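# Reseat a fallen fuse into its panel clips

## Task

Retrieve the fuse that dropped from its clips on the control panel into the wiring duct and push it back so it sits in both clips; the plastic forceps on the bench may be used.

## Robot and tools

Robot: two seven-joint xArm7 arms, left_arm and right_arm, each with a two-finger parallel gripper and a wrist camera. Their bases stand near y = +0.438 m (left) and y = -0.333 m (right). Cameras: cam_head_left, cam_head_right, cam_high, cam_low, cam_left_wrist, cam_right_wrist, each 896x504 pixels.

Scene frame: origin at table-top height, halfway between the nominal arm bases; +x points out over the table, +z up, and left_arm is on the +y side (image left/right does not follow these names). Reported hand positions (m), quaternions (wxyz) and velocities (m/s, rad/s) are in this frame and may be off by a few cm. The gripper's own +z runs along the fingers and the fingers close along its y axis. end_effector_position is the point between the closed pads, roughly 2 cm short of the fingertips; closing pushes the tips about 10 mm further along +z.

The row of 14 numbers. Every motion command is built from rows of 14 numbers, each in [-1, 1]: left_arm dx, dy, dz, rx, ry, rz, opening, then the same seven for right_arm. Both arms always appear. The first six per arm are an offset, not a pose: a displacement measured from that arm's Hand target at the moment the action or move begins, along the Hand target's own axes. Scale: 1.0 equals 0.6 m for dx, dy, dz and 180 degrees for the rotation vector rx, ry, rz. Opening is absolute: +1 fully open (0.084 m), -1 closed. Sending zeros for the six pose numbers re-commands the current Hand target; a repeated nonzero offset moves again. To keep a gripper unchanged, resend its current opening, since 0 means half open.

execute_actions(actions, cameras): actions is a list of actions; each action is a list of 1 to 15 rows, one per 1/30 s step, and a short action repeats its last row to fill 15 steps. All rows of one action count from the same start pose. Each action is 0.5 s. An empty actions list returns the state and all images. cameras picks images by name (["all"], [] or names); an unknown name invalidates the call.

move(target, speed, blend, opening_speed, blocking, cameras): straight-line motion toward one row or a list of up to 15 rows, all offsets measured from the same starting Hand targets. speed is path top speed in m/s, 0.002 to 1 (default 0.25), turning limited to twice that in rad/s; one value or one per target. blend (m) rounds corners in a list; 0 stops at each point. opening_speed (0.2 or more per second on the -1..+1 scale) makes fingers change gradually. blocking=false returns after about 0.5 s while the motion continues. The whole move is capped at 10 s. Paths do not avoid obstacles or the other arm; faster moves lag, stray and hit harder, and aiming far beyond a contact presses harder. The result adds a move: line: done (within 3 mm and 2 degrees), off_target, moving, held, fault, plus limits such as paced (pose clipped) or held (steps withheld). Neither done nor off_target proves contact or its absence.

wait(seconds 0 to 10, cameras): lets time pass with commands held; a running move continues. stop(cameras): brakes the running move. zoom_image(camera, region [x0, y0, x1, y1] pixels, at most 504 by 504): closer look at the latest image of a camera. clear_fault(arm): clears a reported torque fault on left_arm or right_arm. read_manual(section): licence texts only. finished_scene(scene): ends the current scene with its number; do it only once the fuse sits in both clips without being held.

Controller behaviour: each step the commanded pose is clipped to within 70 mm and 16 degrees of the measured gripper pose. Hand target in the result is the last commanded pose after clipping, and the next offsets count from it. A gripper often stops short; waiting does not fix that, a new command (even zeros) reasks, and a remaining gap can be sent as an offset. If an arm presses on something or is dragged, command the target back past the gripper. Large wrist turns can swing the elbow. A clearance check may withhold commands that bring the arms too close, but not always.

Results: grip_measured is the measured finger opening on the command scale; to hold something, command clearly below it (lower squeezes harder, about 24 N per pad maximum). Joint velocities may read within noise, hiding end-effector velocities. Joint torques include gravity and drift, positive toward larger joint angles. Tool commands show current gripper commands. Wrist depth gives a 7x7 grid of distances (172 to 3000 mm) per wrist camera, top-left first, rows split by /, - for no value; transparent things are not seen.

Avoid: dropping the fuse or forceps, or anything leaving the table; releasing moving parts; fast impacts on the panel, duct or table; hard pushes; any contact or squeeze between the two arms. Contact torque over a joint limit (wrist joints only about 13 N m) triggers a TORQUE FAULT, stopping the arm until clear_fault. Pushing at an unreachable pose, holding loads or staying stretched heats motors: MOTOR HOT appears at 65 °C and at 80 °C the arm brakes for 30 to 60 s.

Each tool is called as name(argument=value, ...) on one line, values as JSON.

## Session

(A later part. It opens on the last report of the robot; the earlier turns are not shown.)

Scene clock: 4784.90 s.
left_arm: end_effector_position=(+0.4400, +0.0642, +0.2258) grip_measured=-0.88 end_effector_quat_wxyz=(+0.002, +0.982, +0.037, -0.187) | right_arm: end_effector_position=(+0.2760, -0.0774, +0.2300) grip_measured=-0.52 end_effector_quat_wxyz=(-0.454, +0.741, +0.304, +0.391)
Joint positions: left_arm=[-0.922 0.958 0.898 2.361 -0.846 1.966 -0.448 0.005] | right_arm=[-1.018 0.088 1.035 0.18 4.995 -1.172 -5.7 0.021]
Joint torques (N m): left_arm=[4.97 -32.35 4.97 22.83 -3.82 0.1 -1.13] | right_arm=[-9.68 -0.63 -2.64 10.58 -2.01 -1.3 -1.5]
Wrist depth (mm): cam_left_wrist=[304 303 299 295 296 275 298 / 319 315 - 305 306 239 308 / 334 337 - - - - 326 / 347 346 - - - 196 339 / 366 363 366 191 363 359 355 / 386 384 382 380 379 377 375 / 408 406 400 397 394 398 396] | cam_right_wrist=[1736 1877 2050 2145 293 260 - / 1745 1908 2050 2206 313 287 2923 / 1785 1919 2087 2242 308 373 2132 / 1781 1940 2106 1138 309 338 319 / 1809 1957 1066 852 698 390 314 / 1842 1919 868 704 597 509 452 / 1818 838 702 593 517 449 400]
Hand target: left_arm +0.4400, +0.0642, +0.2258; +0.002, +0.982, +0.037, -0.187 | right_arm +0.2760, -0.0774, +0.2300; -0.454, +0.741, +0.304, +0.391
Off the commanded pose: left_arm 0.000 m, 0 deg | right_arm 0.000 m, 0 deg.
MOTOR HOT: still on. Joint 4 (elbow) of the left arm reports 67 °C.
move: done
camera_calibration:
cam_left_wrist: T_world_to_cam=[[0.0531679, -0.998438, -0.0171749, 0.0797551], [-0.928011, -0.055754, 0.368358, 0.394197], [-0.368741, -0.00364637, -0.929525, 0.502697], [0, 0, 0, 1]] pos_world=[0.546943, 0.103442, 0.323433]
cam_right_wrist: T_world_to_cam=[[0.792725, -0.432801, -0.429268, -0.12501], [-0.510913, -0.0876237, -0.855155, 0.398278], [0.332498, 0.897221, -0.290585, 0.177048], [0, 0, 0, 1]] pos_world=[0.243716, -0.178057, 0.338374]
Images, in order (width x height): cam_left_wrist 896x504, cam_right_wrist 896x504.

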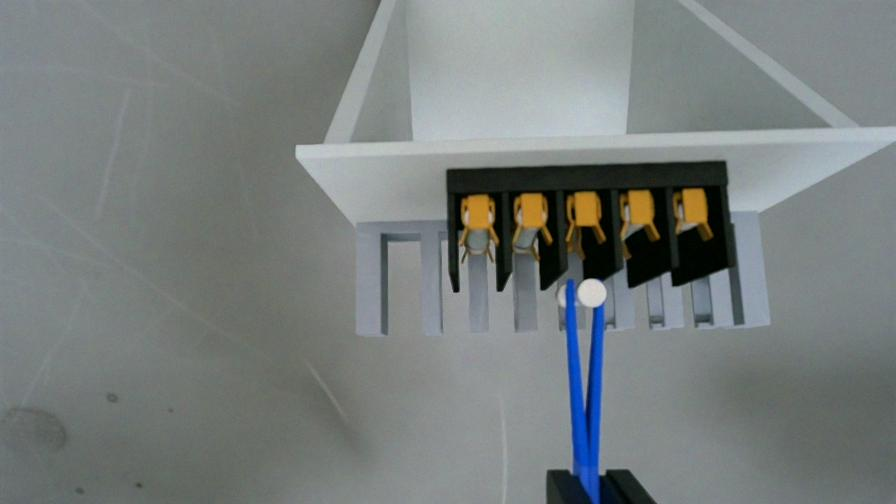

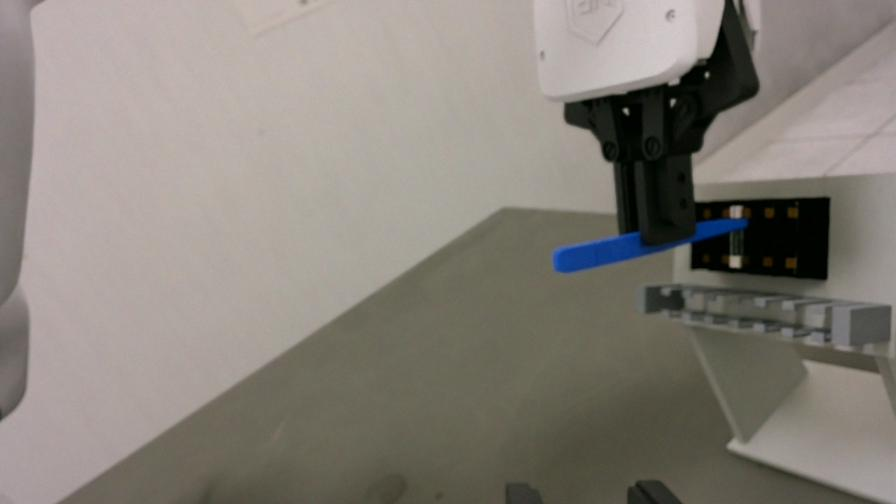

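move(target=[0.01313,-0.0005,0.00234,0,0,0,-1,0,0,0,0,0,0,-0.5], speed=0.04, cameras=["cam_right_wrist","cam_left_wrist"])

zoom_image(camera="cam_left_wrist", region=[510, 180, 680, 350])

zoom_image(camera="cam_right_wrist", region=[680, 190, 840, 300])

Scene clock: 4820.70 s.
left_arm: end_effector_position=(+0.4468, +0.0650, +0.2216) grip_measured=-0.88 end_effector_quat_wxyz=(+0.002, +0.982, +0.037, -0.187) | right_arm: end_effector_position=(+0.2760, -0.0774, +0.2300) grip_measured=-0.52 end_effector_quat_wxyz=(-0.454, +0.741, +0.304, +0.391)
Joint positions: left_arm=[-0.885 0.987 0.884 2.418 -0.857 1.978 -0.458 0.005] | right_arm=[-1.018 0.088 1.035 0.18 4.995 -1.172 -5.7 0.021]
Joint torques (N m): left_arm=[4.44 -33.02 4.11 22.82 -4.15 0.24 -0.92] | right_arm=[-9.28 -0.38 -2.49 10.53 -2.15 -1.14 -1.72]
Wrist depth (mm): cam_left_wrist=[300 300 296 291 292 289 294 / 314 311 189 303 305 213 304 / 329 325 - 314 - - 322 / 343 342 - - - 196 334 / 360 359 349 - - 187 351 / 380 379 378 376 373 372 369 / 403 402 395 393 390 393 391] | cam_right_wrist=[1745 1872 2050 2158 304 264 - / 1745 1908 2056 2235 315 294 2948 / 1767 1914 2093 2264 315 338 2138 / 1772 1930 2099 1112 806 339 318 / 1838 1962 1069 853 697 390 313 / 1833 1914 859 704 596 510 452 / 1781 846 705 597 517 449 402]
Hand target: left_arm +0.4468, +0.0650, +0.2216; +0.002, +0.982, +0.037, -0.187 | right_arm +0.2760, -0.0774, +0.2300; -0.454, +0.741, +0.304, +0.391
Off the commanded pose: left_arm 0.000 m, 0 deg | right_arm 0.000 m, 0 deg.
MOTOR HOT: still on. Joint 4 (elbow) of the left arm reports 67 °C.
move: done
camera_calibration:
cam_left_wrist: T_world_to_cam=[[0.0531679, -0.998438, -0.0171749, 0.0802253], [-0.928011, -0.055754, 0.368358, 0.402012], [-0.368741, -0.00364637, -0.929525, 0.501267], [0, 0, 0, 1]] pos_world=[0.553643, 0.104342, 0.319233]
cam_right_wrist: T_world_to_cam=[[0.792725, -0.432801, -0.429268, -0.12501], [-0.510913, -0.0876237, -0.855155, 0.398278], [0.332498, 0.897221, -0.290585, 0.177048], [0, 0, 0, 1]] pos_world=[0.243716, -0.178057, 0.338374]
Images, in order (width x height): cam_left_wrist 896x504, cam_right_wrist 896x504.

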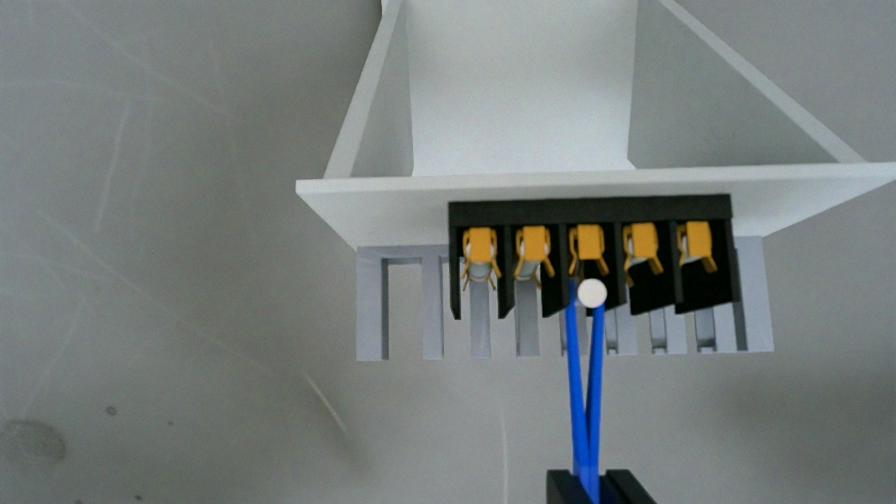

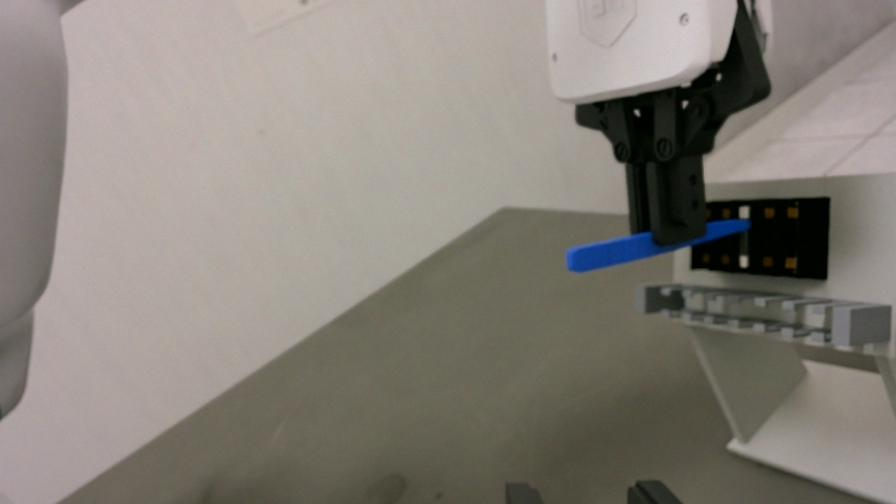

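Scaled by 2.965 from the camera's 896x504 image, which has a finer 1280x720 frame.

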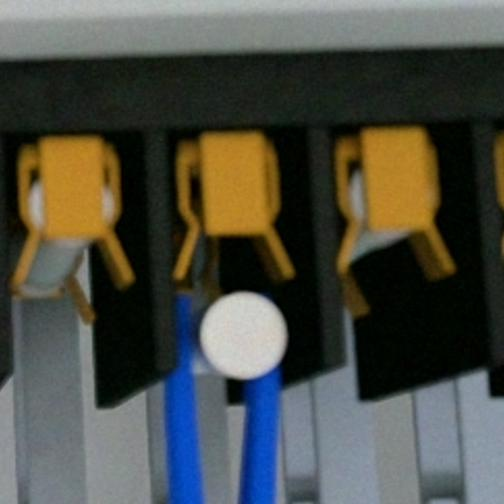

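Scaled by 3.150 from the camera's 896x504 image, which has a finer 1280x720 frame.

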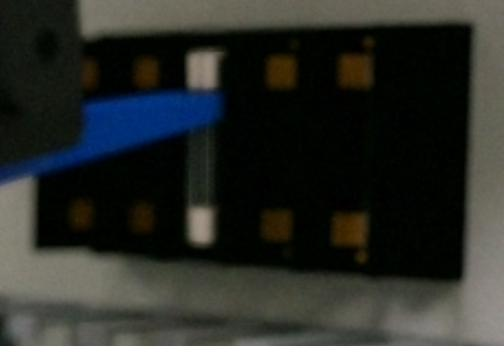

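move(target=[0.0115,0,0.00204,0,0,0,-1,0,0,0,0,0,0,-0.5], speed=0.03, cameras=["cam_right_wrist","cam_left_wrist"])

zoom_image(camera="cam_left_wrist", region=[510, 200, 680, 370])

zoom_image(camera="cam_right_wrist", region=[680, 190, 840, 300])

Scene clock: 4829.43 s.
left_arm: end_effector_position=(+0.4527, +0.0655, +0.2180) grip_measured=-0.88 end_effector_quat_wxyz=(+0.002, +0.982, +0.037, -0.187) | right_arm: end_effector_position=(+0.2760, -0.0774, +0.2300) grip_measured=-0.52 end_effector_quat_wxyz=(-0.454, +0.741, +0.304, +0.391)
Joint positions: left_arm=[-0.846 1.018 0.869 2.48 -0.869 1.991 -0.471 0.005] | right_arm=[-1.018 0.088 1.035 0.18 4.995 -1.172 -5.7 0.021]
Joint torques (N m): left_arm=[4.91 -33.4 3.75 22.65 -4.16 0.11 -0.93] | right_arm=[-9.13 -0.47 -2.31 10.61 -2.15 -1.36 -1.66]
Wrist depth (mm): cam_left_wrist=[297 296 293 287 288 286 291 / 311 307 205 300 303 240 303 / 323 321 - 311 314 214 314 / 339 341 - - - 189 330 / 355 355 - - - 187 346 / 375 374 374 370 369 368 366 / 398 398 391 387 386 389 387] | cam_right_wrist=[277 1893 2050 2172 303 268 - / 259 1908 2068 2192 320 290 2886 / 286 1908 2087 2286 - 318 2106 / 312 1924 2074 1096 807 339 319 / 1804 1951 1064 849 692 390 314 / 1847 1935 865 702 596 510 452 / 1799 839 702 595 516 449 402]
Hand target: left_arm +0.4528, +0.0655, +0.2180; +0.002, +0.982, +0.037, -0.187 | right_arm +0.2760, -0.0774, +0.2300; -0.454, +0.741, +0.304, +0.391
Off the commanded pose: left_arm 0.000 m, 0 deg | right_arm 0.000 m, 0 deg.
MOTOR HOT: still on. Joint 4 (elbow) of the left arm reports 66 °C.
move: done
camera_calibration:
cam_left_wrist: T_world_to_cam=[[0.0531679, -0.998438, -0.0171749, 0.0802439], [-0.928011, -0.055754, 0.368358, 0.408928], [-0.368741, -0.00364637, -0.929525, 0.500134], [0, 0, 0, 1]] pos_world=[0.559643, 0.104742, 0.315633]
cam_right_wrist: T_world_to_cam=[[0.792725, -0.432801, -0.429268, -0.12501], [-0.510913, -0.0876237, -0.855155, 0.398278], [0.332498, 0.897221, -0.290585, 0.177048], [0, 0, 0, 1]] pos_world=[0.243716, -0.178057, 0.338374]
Images, in order (width x height): cam_left_wrist 896x504, cam_right_wrist 896x504.

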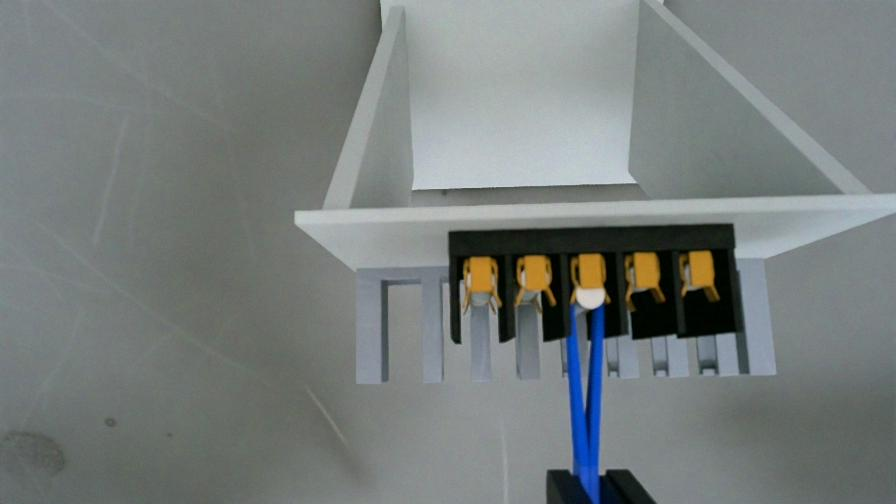

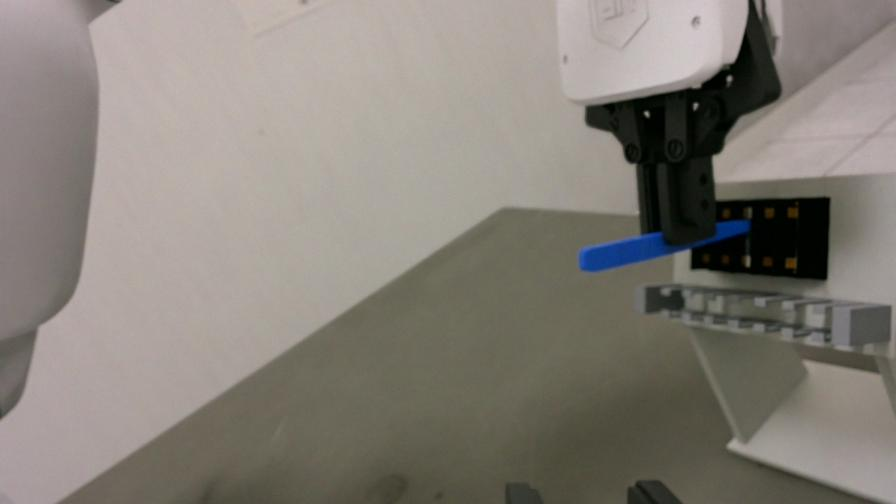

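Scaled by 2.965 from the camera's 896x504 image, which has a finer 1280x720 frame.

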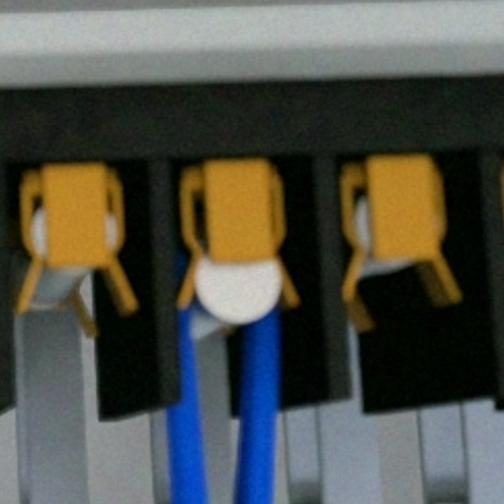

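Scaled by 3.150 from the camera's 896x504 image, which has a finer 1280x720 frame.

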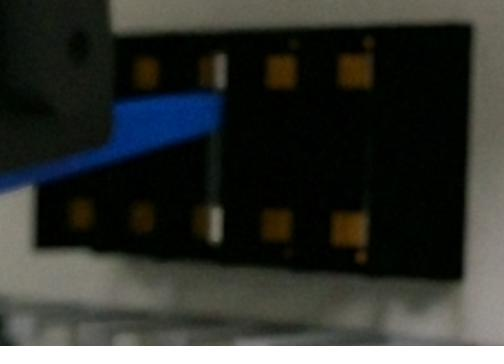

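move(target=[0.0058,0,0.001,0,0,0,-1,0,0,0,0,0,0,-0.5], speed=0.03, cameras=["cam_right_wrist","cam_left_wrist"])

zoom_image(camera="cam_left_wrist", region=[510, 200, 680, 370])

zoom_image(camera="cam_right_wrist", region=[680, 190, 840, 300])

Scene clock: 4839.10 s.
left_arm: end_effector_position=(+0.4558, +0.0657, +0.2161) grip_measured=-0.88 end_effector_quat_wxyz=(+0.002, +0.982, +0.037, -0.187) | right_arm: end_effector_position=(+0.2760, -0.0774, +0.2300) grip_measured=-0.52 end_effector_quat_wxyz=(-0.454, +0.741, +0.304, +0.391)
Joint positions: left_arm=[-0.823 1.035 0.86 2.518 -0.875 1.999 -0.48 0.005] | right_arm=[-1.018 0.088 1.035 0.18 4.995 -1.172 -5.7 0.021]
Joint torques (N m): left_arm=[4.99 -33.88 3.26 22.35 -3.7 0.21 -0.97] | right_arm=[-8.96 -0.53 -2.04 10.44 -2.22 -1.24 -1.67]
Wrist depth (mm): cam_left_wrist=[295 292 291 286 287 284 289 / 309 308 301 298 300 240 302 / 324 319 - 313 312 214 312 / 337 339 - - - - 331 / 354 352 - - - 188 345 / 373 372 371 368 369 365 363 / 396 394 389 385 383 386 384] | cam_right_wrist=[250 1877 2062 2185 308 269 - / 255 1903 2080 2220 325 294 2935 / 281 1908 2080 2257 - 319 2145 / 307 1951 2132 1105 806 336 319 / 1795 1968 1066 853 701 391 314 / 1828 1935 863 706 593 509 453 / 1813 837 705 595 516 448 401]
Hand target: left_arm +0.4558, +0.0657, +0.2161; +0.002, +0.982, +0.037, -0.187 | right_arm +0.2760, -0.0774, +0.2300; -0.454, +0.741, +0.304, +0.391
Off the commanded pose: left_arm 0.000 m, 0 deg | right_arm 0.000 m, 0 deg.
MOTOR HOT: still on. Joint 4 (elbow) of the left arm reports 66 °C.
move: done
camera_calibration:
cam_left_wrist: T_world_to_cam=[[0.0531679, -0.998438, -0.0171749, 0.0803513], [-0.928011, -0.055754, 0.368358, 0.412429], [-0.368741, -0.00364637, -0.929525, 0.499475], [0, 0, 0, 1]] pos_world=[0.562643, 0.105042, 0.313733]
cam_right_wrist: T_world_to_cam=[[0.792725, -0.432801, -0.429268, -0.12501], [-0.510913, -0.0876237, -0.855155, 0.398278], [0.332498, 0.897221, -0.290585, 0.177048], [0, 0, 0, 1]] pos_world=[0.243716, -0.178057, 0.338374]
Images, in order (width x height): cam_left_wrist 896x504, cam_right_wrist 896x504.

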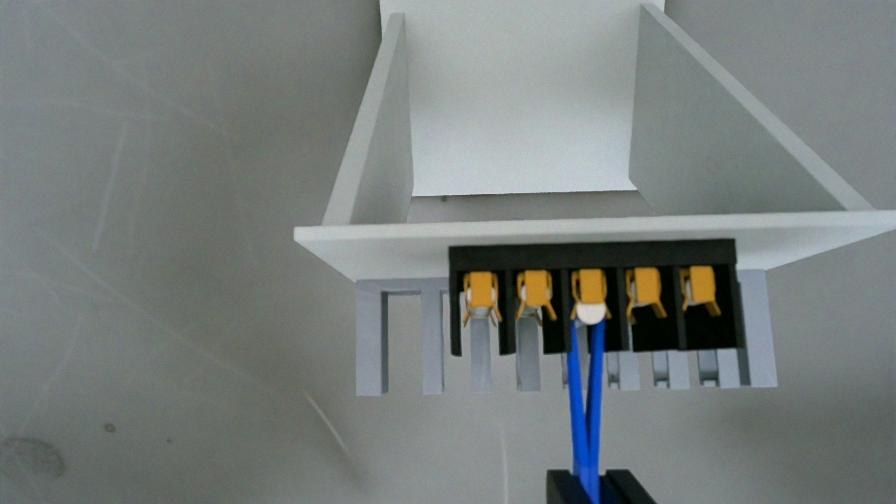

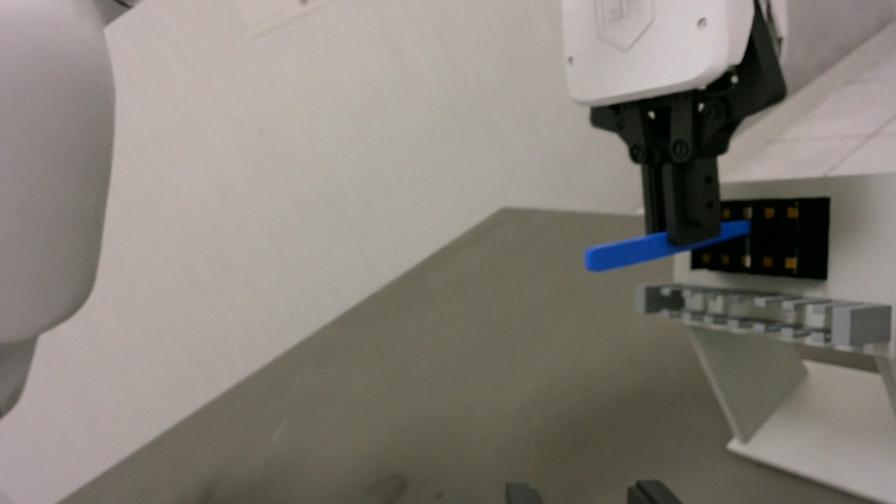

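Scaled by 2.965 from the camera's 896x504 image, which has a finer 1280x720 frame.

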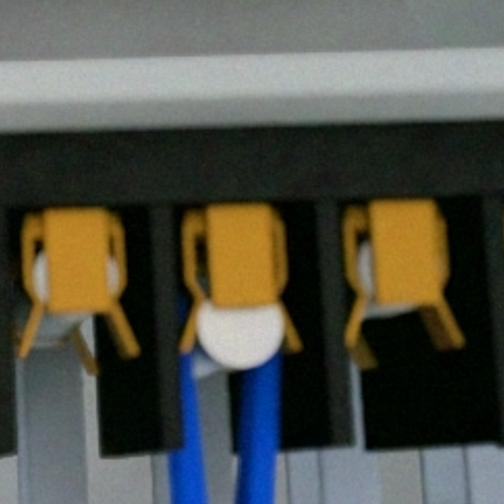

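Scaled by 3.150 from the camera's 896x504 image, which has a finer 1280x720 frame.

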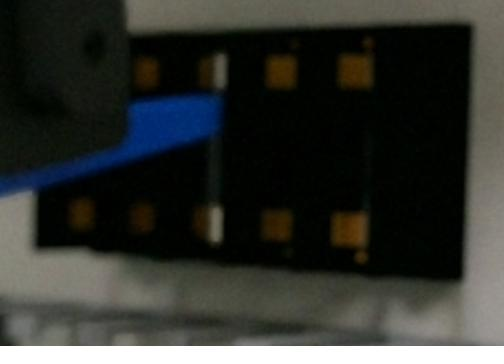

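move(target=[0.0035,0,0.0006,0,-0.015,0,-1,0,0,0,0,0,0,-0.5], speed=0.02, cameras=["cam_right_wrist","cam_left_wrist"])

zoom_image(camera="cam_left_wrist", region=[510, 220, 680, 390])

zoom_image(camera="cam_right_wrist", region=[680, 190, 840, 300])

Scene clock: 5083.30 s.
left_arm: end_effector_position=(+0.4570, +0.0662, +0.2148) grip_measured=-0.88 end_effector_quat_wxyz=(+0.008, +0.978, +0.038, -0.204) | right_arm: end_effector_position=(+0.2760, -0.0774, +0.2300) grip_measured=-0.52 end_effector_quat_wxyz=(-0.454, +0.741, +0.304, +0.391)
Joint positions: left_arm=[-0.705 1.105 0.762 2.707 -0.885 2.065 -0.552 0.005] | right_arm=[-1.018 0.088 1.035 0.18 4.995 -1.172 -5.7 0.021]
Joint torques (N m): left_arm=[4.17 -42.78 1.17 22.52 2.82 -3.54 -0.94] | right_arm=[-8.64 -0.48 -2.16 10.37 -2.08 -1.26 -1.66]
Wrist depth (mm): cam_left_wrist=[288 284 284 280 284 280 287 / 302 298 201 295 298 230 301 / 318 314 - 310 318 207 313 / 332 336 - - - - 335 / 352 352 - - - 191 350 / 373 373 374 373 373 372 372 / 398 397 390 391 391 397 397] | cam_right_wrist=[249 1867 2044 2172 313 271 - / 256 1893 2080 2220 329 298 2828 / 276 1898 2074 2271 - 317 2087 / 305 1946 2112 1107 843 335 319 / 341 1979 1077 850 700 391 313 / 1838 1940 867 705 595 509 453 / 1790 838 705 594 516 447 401]
Hand target: left_arm +0.4576, +0.0659, +0.2150; +0.003, +0.977, +0.037, -0.210 | right_arm +0.2760, -0.0774, +0.2300; -0.454, +0.741, +0.304, +0.391
Off the commanded pose: left_arm 0.001 m, 1 deg | right_arm 0.000 m, 0 deg.
MOTOR HOT: still on. Joint 4 (elbow) of the left arm reports 66 °C.
elbow stopped short (left arm): the move would have taken joint 4 (elbow) straighter than the controller allows.
move: done
camera_calibration:
cam_left_wrist: T_world_to_cam=[[0.0572381, -0.998337, -0.0067942, 0.0765952], [-0.914393, -0.0551546, 0.401052, 0.400814], [-0.40076, -0.0167429, -0.91603, 0.511378], [0, 0, 0, 1]] pos_world=[0.567057, 0.107137, 0.308211]
cam_right_wrist: T_world_to_cam=[[0.792725, -0.432801, -0.429268, -0.12501], [-0.510913, -0.0876237, -0.855155, 0.398278], [0.332498, 0.897221, -0.290585, 0.177048], [0, 0, 0, 1]] pos_world=[0.243716, -0.178057, 0.338374]
Images, in order (width x height): cam_left_wrist 896x504, cam_right_wrist 896x504.

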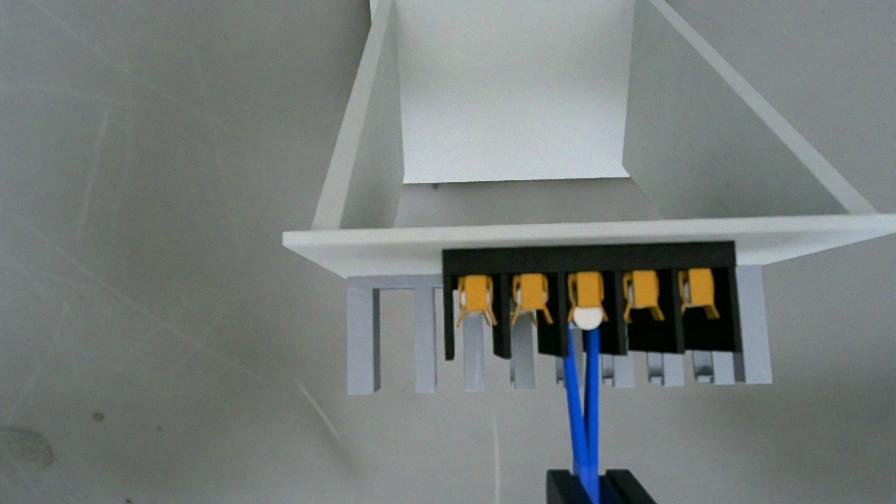

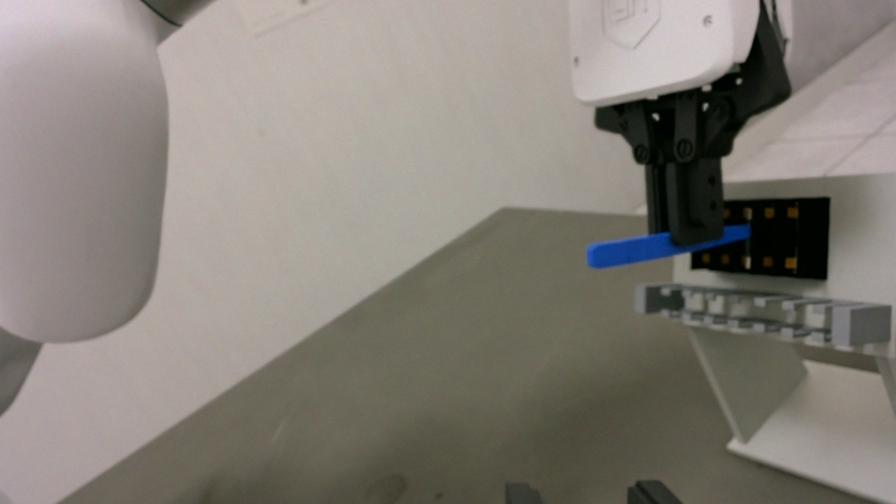

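Scaled by 2.965 from the camera's 896x504 image, which has a finer 1280x720 frame.

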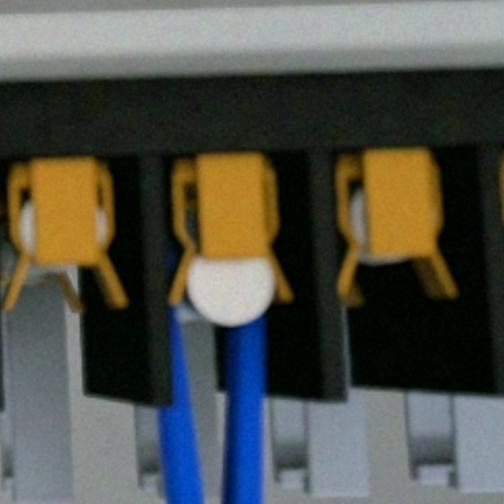

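Scaled by 3.150 from the camera's 896x504 image, which has a finer 1280x720 frame.

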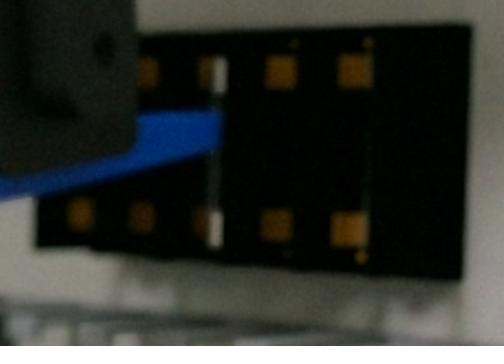

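move(target=[[-0.0495,0,-0.007,0,0,0,-1,0,0,0,0,0,0,-0.5],[-0.3042,0.0047,0.0275,0,0.0594,0,-1,0,0,0,0,0,0,-0.5],[-0.3042,0.0047,0.0275,0,0.0594,0,-1,0.0352,0.0362,0.1083,0.1532,0.0167,0.0056,-0.5]], speed=[0.08,0.15,0.12], blend=[0.01,0,0], cameras=["cam_right_wrist","cam_left_wrist"])

Scene clock: 5232.77 s.
left_arm: end_effector_position=(+0.2851, +0.0498, +0.2748) grip_measured=-0.88 end_effector_quat_wxyz=(-0.001, +0.992, +0.037, -0.118) | right_arm: end_effector_position=(+0.3240, -0.0250, +0.2203) grip_measured=-0.52 end_effector_quat_wxyz=(+0.628, -0.604, -0.370, -0.323)
Joint positions: left_arm=[-1.745 0.388 1.142 1.53 -0.49 1.571 -0.621 0.005] | right_arm=[-0.617 0.879 0.787 0.808 4.488 -1.018 -5.53 0.021]
Joint torques (N m): left_arm=[-4.68 -22.67 7.92 20.49 3.52 -3.8 -0.98] | right_arm=[9.57 -18.12 8.26 7.76 -1.77 -3.88 1.65]
Wrist depth (mm): cam_left_wrist=[368 366 365 364 362 361 361 / 378 377 376 374 373 371 368 / 390 388 387 385 384 383 380 / 399 398 396 394 394 - - / 410 409 408 407 405 401 399 / 423 422 421 416 417 420 - / 438 436 433 430 429 429 430] | cam_right_wrist=[- - 2038 2008 1974 1962 1979 / - - 1991 2002 2002 1979 1962 / - - 2074 2062 1996 1996 2008 / - - 2056 2026 2068 2026 998 / 513 - 190 2062 2050 901 726 / 521 - 191 1043 882 696 - / 2125 205 1020 904 722 574 471]
Hand target: left_arm +0.2851, +0.0498, +0.2748; -0.001, +0.992, +0.037, -0.118 | right_arm +0.3240, -0.0250, +0.2203; +0.628, -0.604, -0.370, -0.323
Off the commanded pose: left_arm 0.000 m, 0 deg | right_arm 0.000 m, 0 deg.
MOTOR HOT: still on. Joint 4 (elbow) of the left arm reports 66 °C.
move: done
camera_calibration:
cam_left_wrist: T_world_to_cam=[[0.0544608, -0.998316, -0.0199602, 0.0748579], [-0.970165, -0.0576335, 0.235496, 0.280173], [-0.23625, 0.00653936, -0.97167, 0.464301], [0, 0, 0, 1]] pos_world=[0.377428, 0.087843, 0.386663]
cam_right_wrist: T_world_to_cam=[[0.851623, 0.031306, -0.523219, -0.131346], [-0.522229, -0.0347965, -0.852095, 0.423361], [-0.0448818, 0.998904, -0.0132846, 0.175018], [0, 0, 0, 1]] pos_world=[0.340804, -0.155983, 0.294347]
Images, in order (width x height): cam_left_wrist 896x504, cam_right_wrist 896x504.

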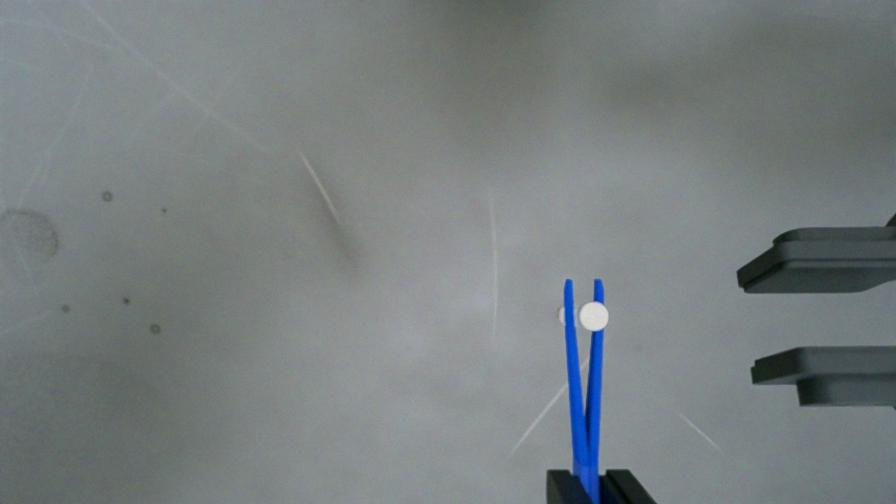

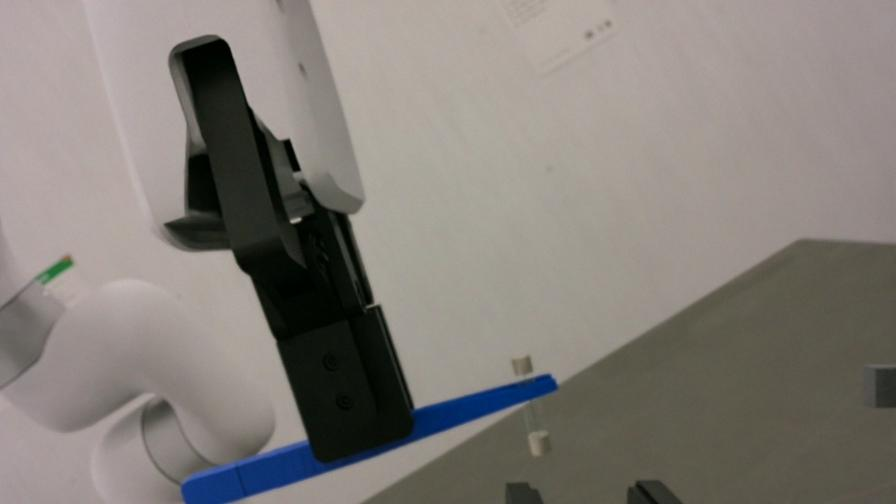

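move(target=[[0,0,0,0,0,0,-1,0,0,0.1,0,0,0,-0.5],[0,0,0,0,0,0,-1,0,0,0.1,0,0,0,-0.95]], speed=0.08, opening_speed=0.4, cameras=["cam_right_wrist"])

zoom_image(camera="cam_right_wrist", region=[430, 340, 680, 504])

Scene clock: 5248.07 s.
left_arm: end_effector_position=(+0.2851, +0.0498, +0.2748) grip_measured=-0.88 end_effector_quat_wxyz=(-0.001, +0.992, +0.037, -0.118) | right_arm: end_effector_position=(+0.3195, +0.0348, +0.2201) grip_measured=-0.89 end_effector_quat_wxyz=(+0.628, -0.604, -0.370, -0.323)
Joint positions: left_arm=[-1.745 0.388 1.142 1.53 -0.49 1.571 -0.621 0.005] | right_arm=[-0.511 0.948 0.854 0.822 4.639 -0.913 -5.627 0.005]
Joint torques (N m): left_arm=[-4.65 -23.2 7.89 20.74 3.58 -3.71 -0.99] | right_arm=[9.21 -17.59 17.72 7.31 3.42 -0.71 -1.61]
Wrist depth (mm): cam_left_wrist=[368 366 364 364 363 361 360 / 378 377 375 374 373 371 371 / 390 388 386 386 382 - - / 399 397 395 394 390 173 - / 410 409 408 408 - - - / 424 423 422 419 419 - - / 439 436 433 430 428 - -] | cam_right_wrist=[- - 1979 1996 1946 1898 1919 / - - 1996 1957 1914 1930 1908 / - - 1985 1968 1974 1935 1898 / - - 1991 1968 1962 1951 903 / - - 2026 1968 1957 885 675 / - - 2014 2026 900 686 557 / - - - 903 706 571 472]
Hand target: left_arm +0.2851, +0.0498, +0.2748; -0.001, +0.992, +0.037, -0.118 | right_arm +0.3195, +0.0348, +0.2201; +0.628, -0.604, -0.370, -0.323
Off the commanded pose: left_arm 0.000 m, 0 deg | right_arm 0.000 m, 0 deg.
MOTOR HOT: still on. Joint 4 (elbow) of the left arm reports 65 °C.
move: done
camera_calibration:
cam_right_wrist: T_world_to_cam=[[0.851623, 0.031306, -0.523219, -0.129438], [-0.522229, -0.0347965, -0.852095, 0.423007], [-0.0448818, 0.998904, -0.0132846, 0.115081], [0, 0, 0, 1]] pos_world=[0.336304, -0.0961832, 0.294247]
Images, in order (width x height): cam_right_wrist 896x504.

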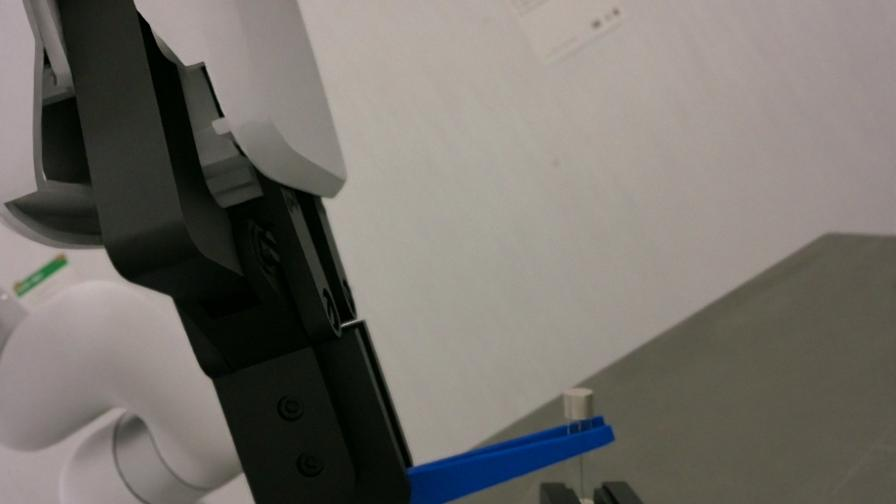

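Scaled by 2.016 from the camera's 896x504 image, which has a finer 1280x720 frame.

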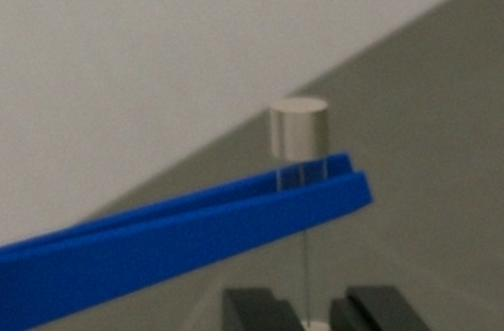

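move(target=[[0,0,0,0,0,0,-0.76,0,0,0,0,0,0,-0.95],[-0.0833,0,0,0,0,0,-0.76,0,0,0,0,0,0,-0.95],[-0.0915,-0.1568,-0.0713,0,0.02,0.01,-0.86,0,0,0,0,0,0,-0.95],[0.241,-0.1945,0.2032,0,0.0762,0.0364,-0.86,0,0,0,0,0,0,-0.95]], speed=[0.1,0.12,0.25,0.25], opening_speed=0.4, blend=[0,0,0.03,0])

move(target=[[0,0,0.1633,0,0,0,-0.86,0,0,0,0,0,0,-0.95],[0,0,0.1668,0,0,0,-0.45,0,0,0,0,0,0,-0.95]], speed=[0.1,0.03], opening_speed=0.5)

move(target=[0,0,-0.12,0,0,0,-0.45,0,0,0,0,0,0,-0.95], speed=0.2, cameras=["cam_left_wrist","cam_right_wrist"])

Scene clock: 5277.60 s.
left_arm: end_effector_position=(+0.3882, +0.1759, +0.1236) grip_measured=-0.87 end_effector_quat_wxyz=(+0.002, +1.000, -0.020, +0.002) | right_arm: end_effector_position=(+0.3195, +0.0348, +0.2201) grip_measured=-0.89 end_effector_quat_wxyz=(+0.628, -0.604, -0.370, -0.323)
Joint positions: left_arm=[-2.642 -0.412 2.005 1.047 0.474 0.917 -0.863 0.006] | right_arm=[-0.511 0.948 0.854 0.822 4.639 -0.913 -5.627 0.005]
Joint torques (N m): left_arm=[-5.11 11.53 -4.8 27.12 3.77 -0.79 -0.84] | right_arm=[4.55 -17.66 13.67 6.09 2.85 -1.01 -1.46]
Wrist depth (mm): cam_left_wrist=[255 256 255 255 255 193 - / 256 255 255 255 255 - - / 256 255 255 255 254 254 - / 255 255 255 255 254 254 - / 255 255 255 255 254 254 253 / 255 255 254 254 254 254 253 / 254 254 254 254 253 254 253] | cam_right_wrist=[416 345 272 237 235 1935 1940 / 493 295 264 254 230 1924 1908 / 532 566 286 258 232 1946 1919 / 543 2032 1991 - 225 221 902 / 463 2020 2014 2008 - 220 663 / 453 2014 2062 2014 - 221 545 / 445 2050 2020 941 707 248 446]
Hand target: left_arm +0.3882, +0.1759, +0.1236; +0.002, +1.000, -0.020, +0.002 | right_arm +0.3195, +0.0348, +0.2201; +0.628, -0.604, -0.370, -0.323
Off the commanded pose: left_arm 0.000 m, 0 deg | right_arm 0.000 m, 0 deg.
MOTOR HOT: still on. Joint 4 (elbow) of the left arm reports 65 °C.
move: done; blend cut to 0 m at target 3

Scene clock: 5280.23 s.
left_arm: end_effector_position=(+0.3885, +0.1755, +0.0235) grip_measured=-0.47 end_effector_quat_wxyz=(+0.002, +1.000, -0.020, +0.002) | right_arm: end_effector_position=(+0.3195, +0.0348, +0.2201) grip_measured=-0.89 end_effector_quat_wxyz=(+0.628, -0.604, -0.370, -0.323)
Joint positions: left_arm=[-2.827 -0.618 2.241 1.018 0.734 0.742 -1.03 0.024] | right_arm=[-0.511 0.948 0.854 0.822 4.639 -0.913 -5.627 0.005]
Joint torques (N m): left_arm=[-7.08 1.9 0.71 -2.64 -2.07 6.48 0.26] | right_arm=[3.33 -18.22 12.47 5.89 2.71 -0.88 -1.51]
Wrist depth (mm): cam_left_wrist=[- - - - - - - / - - - - - - - / - - - - - - - / - - - - - - - / - - - - - - - / - - - - - - - / - - - - - - -] | cam_right_wrist=[2020 405 2002 1968 1940 1940 1903 / 448 440 390 1968 242 1908 1935 / 2068 547 352 300 232 1919 1914 / 2068 541 295 283 240 232 897 / 459 559 - 282 245 231 652 / 448 2056 2032 2026 - 232 532 / 442 578 2050 943 725 227 222]
Hand target: left_arm +0.3885, +0.1755, +0.0235; +0.002, +1.000, -0.020, +0.002 | right_arm +0.3195, +0.0348, +0.2201; +0.628, -0.604, -0.370, -0.323
Off the commanded pose: left_arm 0.000 m, 0 deg | right_arm 0.000 m, 0 deg.
MOTOR HOT: still on. Joint 4 (elbow) of the left arm reports 65 °C.
move: done

Scene clock: 5281.13 s.
left_arm: end_effector_position=(+0.3883, +0.1758, +0.0955) grip_measured=-0.47 end_effector_quat_wxyz=(+0.002, +1.000, -0.020, +0.002) | right_arm: end_effector_position=(+0.3195, +0.0348, +0.2201) grip_measured=-0.89 end_effector_quat_wxyz=(+0.628, -0.604, -0.370, -0.323)
Joint positions: left_arm=[-2.7 -0.464 2.076 1.028 0.54 0.862 -0.907 0.024] | right_arm=[-0.511 0.948 0.854 0.822 4.639 -0.913 -5.627 0.005]
Joint torques (N m): left_arm=[4.81 21.03 -8.93 22.87 -3.67 -0.72 0.61] | right_arm=[2.57 -17.96 11.99 6.05 2.67 -0.89 -1.31]
Wrist depth (mm): cam_left_wrist=[229 228 228 228 227 197 - / 228 228 228 228 227 193 - / 228 228 227 227 227 222 226 / 228 228 227 227 226 226 226 / 227 227 227 227 226 226 225 / 227 227 226 226 226 225 225 / 227 226 226 226 225 225 225] | cam_right_wrist=[415 420 398 234 234 1930 1898 / 458 353 273 253 230 1968 1935 / 548 546 270 284 232 1935 1930 / 540 2032 2026 - 239 231 902 / 461 2002 2026 2020 - 222 659 / 451 2002 2044 1979 - 221 537 / 445 2032 2026 944 754 220 424]
Hand target: left_arm +0.3883, +0.1758, +0.0955; +0.002, +1.000, -0.020, +0.002 | right_arm +0.3195, +0.0348, +0.2201; +0.628, -0.604, -0.370, -0.323
Off the commanded pose: left_arm 0.000 m, 0 deg | right_arm 0.000 m, 0 deg.
MOTOR HOT: still on. Joint 4 (elbow) of the left arm reports 65 °C.
move: done
camera_calibration:
cam_left_wrist: T_world_to_cam=[[-0.0558235, -0.998381, -0.0109192, 0.23341], [-0.998438, 0.0558456, -0.00173438, 0.443468], [0.00234136, 0.0108053, -0.999939, 0.223011], [0, 0, 0, 1]] pos_world=[0.455282, 0.205857, 0.226315]
cam_right_wrist: T_world_to_cam=[[0.851623, 0.031306, -0.523219, -0.129438], [-0.522229, -0.0347965, -0.852095, 0.423007], [-0.0448818, 0.998904, -0.0132846, 0.115081], [0, 0, 0, 1]] pos_world=[0.336304, -0.0961832, 0.294247]
Images, in order (width x height): cam_left_wrist 896x504, cam_right_wrist 896x504.

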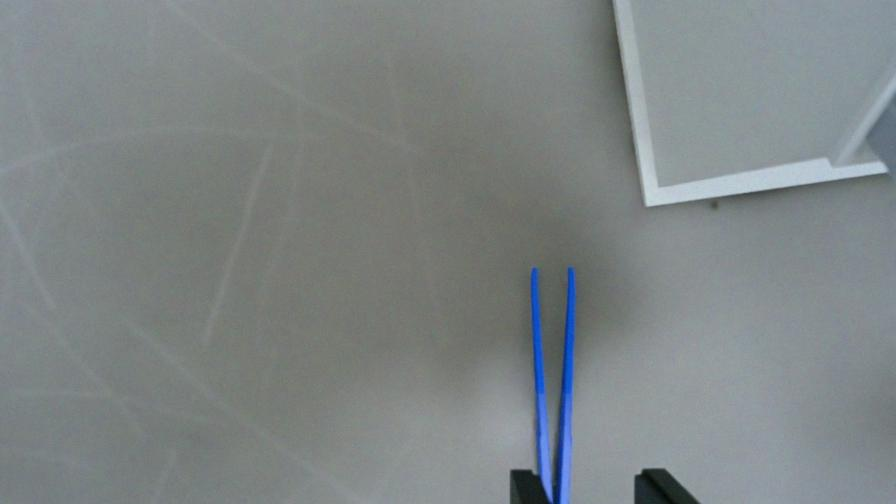

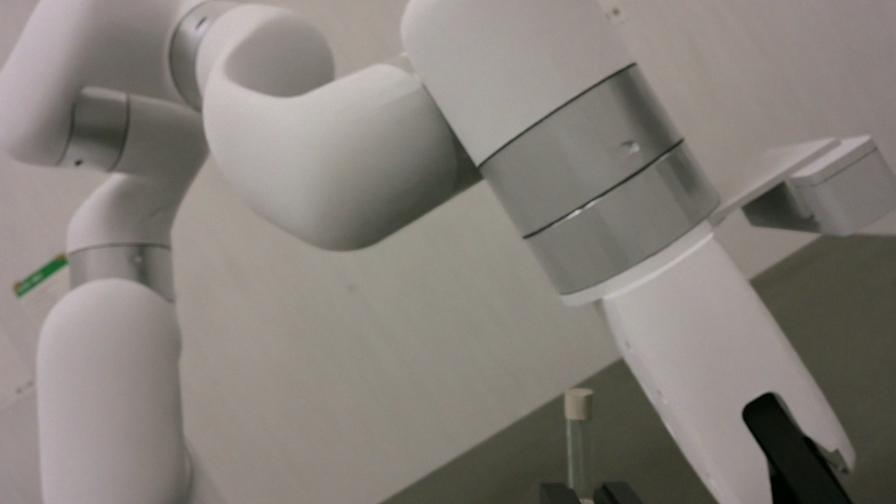

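move(target=[[0.0358,0.0035,0.07,0,0,0,-0.45,0,0,0,0,0,0,-0.95],[0.0358,0.0035,0.12,0,0,0,-0.45,0,0,0,0,0,0,-0.95],[0.0358,0.0035,0.12,0,0,0,-0.86,0,0,0,0,0,0,-0.95]], speed=[0.15,0.05,0.1], blend=[0.01,0,0], opening_speed=1)

move(target=[0,0,-0.25,0,0,0,-0.86,0,0,0,0,0,0,-0.95], speed=0.2, cameras=["cam_left_wrist"])

execute_actions(actions=[[[0,0,0,0,0,0,-0.8,0,0,0,0,0,0,-0.95]],[[0,0,0,0,0,0,-0.78,0,0,0,0,0,0,-0.95]],[[0,0,0,0,0,0,-0.77,0,0,0,0,0,0,-0.95]]], cameras=["cam_left_wrist"])

zoom_image(camera="cam_left_wrist", region=[500, 320, 680, 504])

Scene clock: 5306.30 s.
left_arm: end_effector_position=(+0.4099, +0.1725, +0.0236) grip_measured=-0.88 end_effector_quat_wxyz=(+0.002, +1.000, -0.020, +0.002) | right_arm: end_effector_position=(+0.3195, +0.0348, +0.2201) grip_measured=-0.89 end_effector_quat_wxyz=(+0.628, -0.604, -0.370, -0.323)
Joint positions: left_arm=[-2.858 -0.663 2.266 1.099 0.736 0.777 -1.005 0.005] | right_arm=[-0.511 0.948 0.854 0.822 4.639 -0.913 -5.627 0.005]
Joint torques (N m): left_arm=[-4.06 19.14 -7.03 23.03 3.76 -4.39 -0.84] | right_arm=[0.49 -18.56 11.66 5.5 2.62 -1.05 -1.26]
Wrist depth (mm): cam_left_wrist=[- - - - - - - / - - - - - - - / - - - - - - - / - - - - - - - / - - - - - - - / - - - - - - - / - - - - - - -] | cam_right_wrist=[1996 405 432 1940 1940 1924 1919 / 459 471 395 408 232 230 1919 / 2032 542 333 289 241 227 1914 / 2050 546 312 273 277 227 811 / 456 2032 2014 285 279 232 235 / 448 2044 1996 1985 983 240 227 / 442 573 2044 941 716 565 218]
Hand target: left_arm +0.4099, +0.1725, +0.0236; +0.002, +1.000, -0.020, +0.002 | right_arm +0.3195, +0.0348, +0.2201; +0.628, -0.604, -0.370, -0.323
Off the commanded pose: left_arm 0.000 m, 0 deg | right_arm 0.000 m, 0 deg.
MOTOR HOT: still on. Joint 4 (elbow) of the left arm reports 65 °C.
move: done

Scene clock: 5307.53 s.
left_arm: end_effector_position=(+0.4094, +0.1731, +0.1736) grip_measured=-0.88 end_effector_quat_wxyz=(+0.002, +1.000, -0.020, +0.002) | right_arm: end_effector_position=(+0.3195, +0.0348, +0.2201) grip_measured=-0.89 end_effector_quat_wxyz=(+0.628, -0.604, -0.370, -0.323)
Joint positions: left_arm=[-2.653 -0.379 1.999 1.185 0.398 1.051 -0.79 0.005] | right_arm=[-0.511 0.948 0.854 0.822 4.639 -0.913 -5.627 0.005]
Joint torques (N m): left_arm=[4.11 19.42 -8.16 28.94 -3.08 -0.7 0.75] | right_arm=[-0.04 -18.26 11.46 5.53 2.53 -1.12 -1.16]
Wrist depth (mm): cam_left_wrist=[307 307 307 306 305 305 - / 307 306 306 305 305 - - / 306 306 305 304 305 - - / 306 306 306 305 304 182 - / 305 305 305 304 304 303 - / 305 305 305 304 303 303 302 / 305 304 304 304 303 302 302] | cam_right_wrist=[425 284 272 251 226 1914 1908 / 498 1991 1985 - 218 215 1919 / 531 2008 1985 1974 219 216 1924 / 540 2020 1991 2026 - 215 863 / 462 2020 2050 2014 2002 242 644 / 451 2068 2032 2002 897 - 263 / 443 2038 2026 934 771 273 468]
Hand target: left_arm +0.4094, +0.1731, +0.1736; +0.002, +1.000, -0.020, +0.002 | right_arm +0.3195, +0.0348, +0.2201; +0.628, -0.604, -0.370, -0.323
Off the commanded pose: left_arm 0.000 m, 0 deg | right_arm 0.000 m, 0 deg.
MOTOR HOT: still on. Joint 4 (elbow) of the left arm reports 65 °C.
move: done
camera_calibration:
cam_left_wrist: T_world_to_cam=[[-0.0558245, -0.998381, -0.0109136, 0.232743], [-0.998438, 0.0558456, -0.00163454, 0.46479], [0.00224137, 0.0108053, -0.999939, 0.301034], [0, 0, 0, 1]] pos_world=[0.476382, 0.203157, 0.304315]
Images, in order (width x height): cam_left_wrist 896x504.

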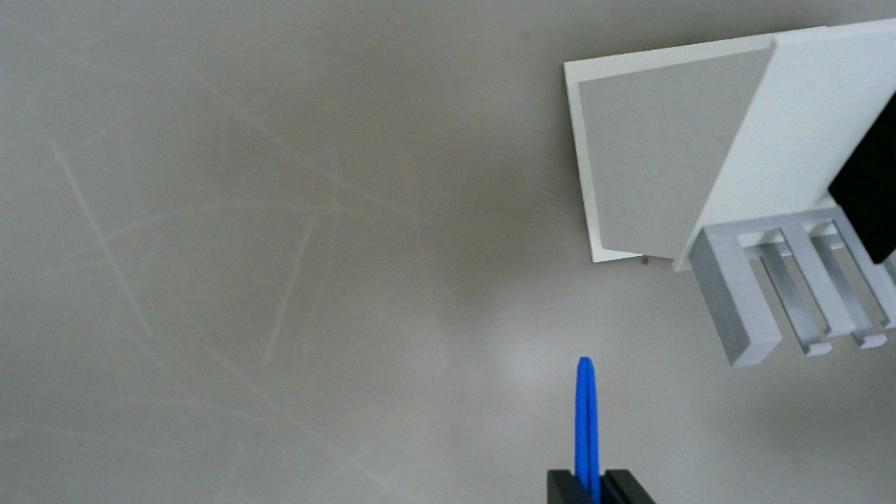

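Scene clock: 5309.23 s.
left_arm: end_effector_position=(+0.4094, +0.1731, +0.1736) grip_measured=-0.79 end_effector_quat_wxyz=(+0.002, +1.000, -0.020, +0.002) | right_arm: end_effector_position=(+0.3195, +0.0348, +0.2201) grip_measured=-0.89 end_effector_quat_wxyz=(+0.628, -0.604, -0.370, -0.323)
Joint positions: left_arm=[-2.653 -0.379 1.998 1.185 0.397 1.051 -0.79 0.009] | right_arm=[-0.511 0.948 0.854 0.822 4.639 -0.913 -5.627 0.005]
Joint torques (N m): left_arm=[4.6 19.75 -8.01 28.77 -3.14 -1.25 0.74] | right_arm=[-0.87 -18.81 11.45 5.02 2.49 -1.08 -1.24]
Wrist depth (mm): cam_left_wrist=[308 307 307 306 305 305 - / 308 306 306 306 305 - - / 307 306 305 305 305 - - / 306 305 305 305 304 182 - / 306 306 304 304 304 303 - / 305 305 304 304 303 303 302 / 305 304 305 303 303 303 302] | cam_right_wrist=[425 284 272 251 225 1898 1914 / 497 1974 2002 - 218 215 1924 / 530 2014 1974 1991 220 216 1935 / 537 2020 1985 1996 - 215 859 / 462 2032 2008 1991 1974 243 622 / 449 2038 2050 1996 901 - 254 / 444 2044 2038 939 716 578 446]
Hand target: left_arm +0.4094, +0.1731, +0.1736; +0.002, +1.000, -0.020, +0.002 | right_arm +0.3195, +0.0348, +0.2201; +0.628, -0.604, -0.370, -0.323
Off the commanded pose: left_arm 0.000 m, 0 deg | right_arm 0.000 m, 0 deg.
MOTOR HOT: still on. Joint 4 (elbow) of the left arm reports 65 °C.
camera_calibration:
cam_left_wrist: T_world_to_cam=[[-0.0558235, -0.998381, -0.0109192, 0.232744], [-0.998438, 0.0558456, -0.00173438, 0.464821], [0.00234136, 0.0108053, -0.999939, 0.300986], [0, 0, 0, 1]] pos_world=[0.476382, 0.203157, 0.304315]
Images, in order (width x height): cam_left_wrist 896x504.

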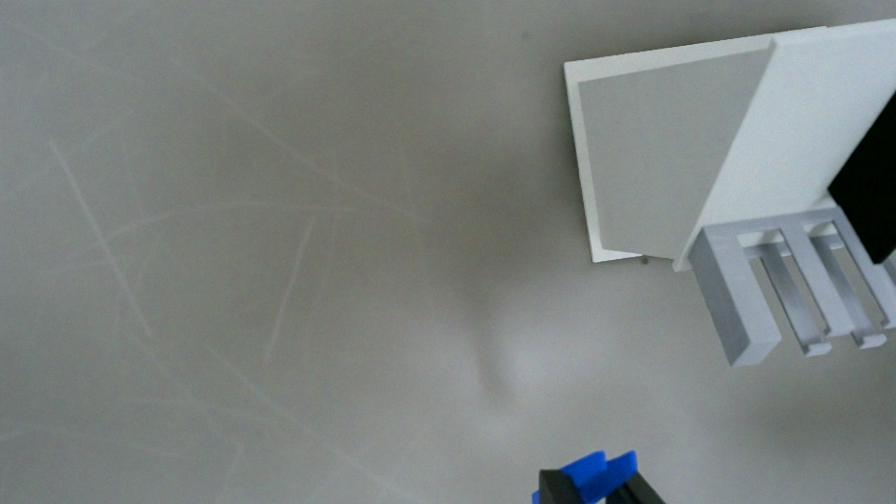

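Scaled by 2.739 from the camera's 896x504 image, which has a finer 1280x720 frame.

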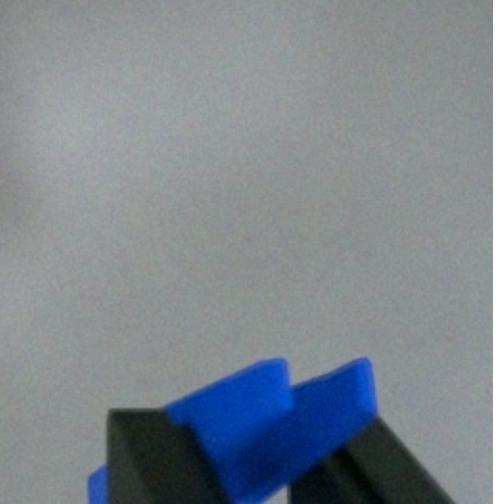

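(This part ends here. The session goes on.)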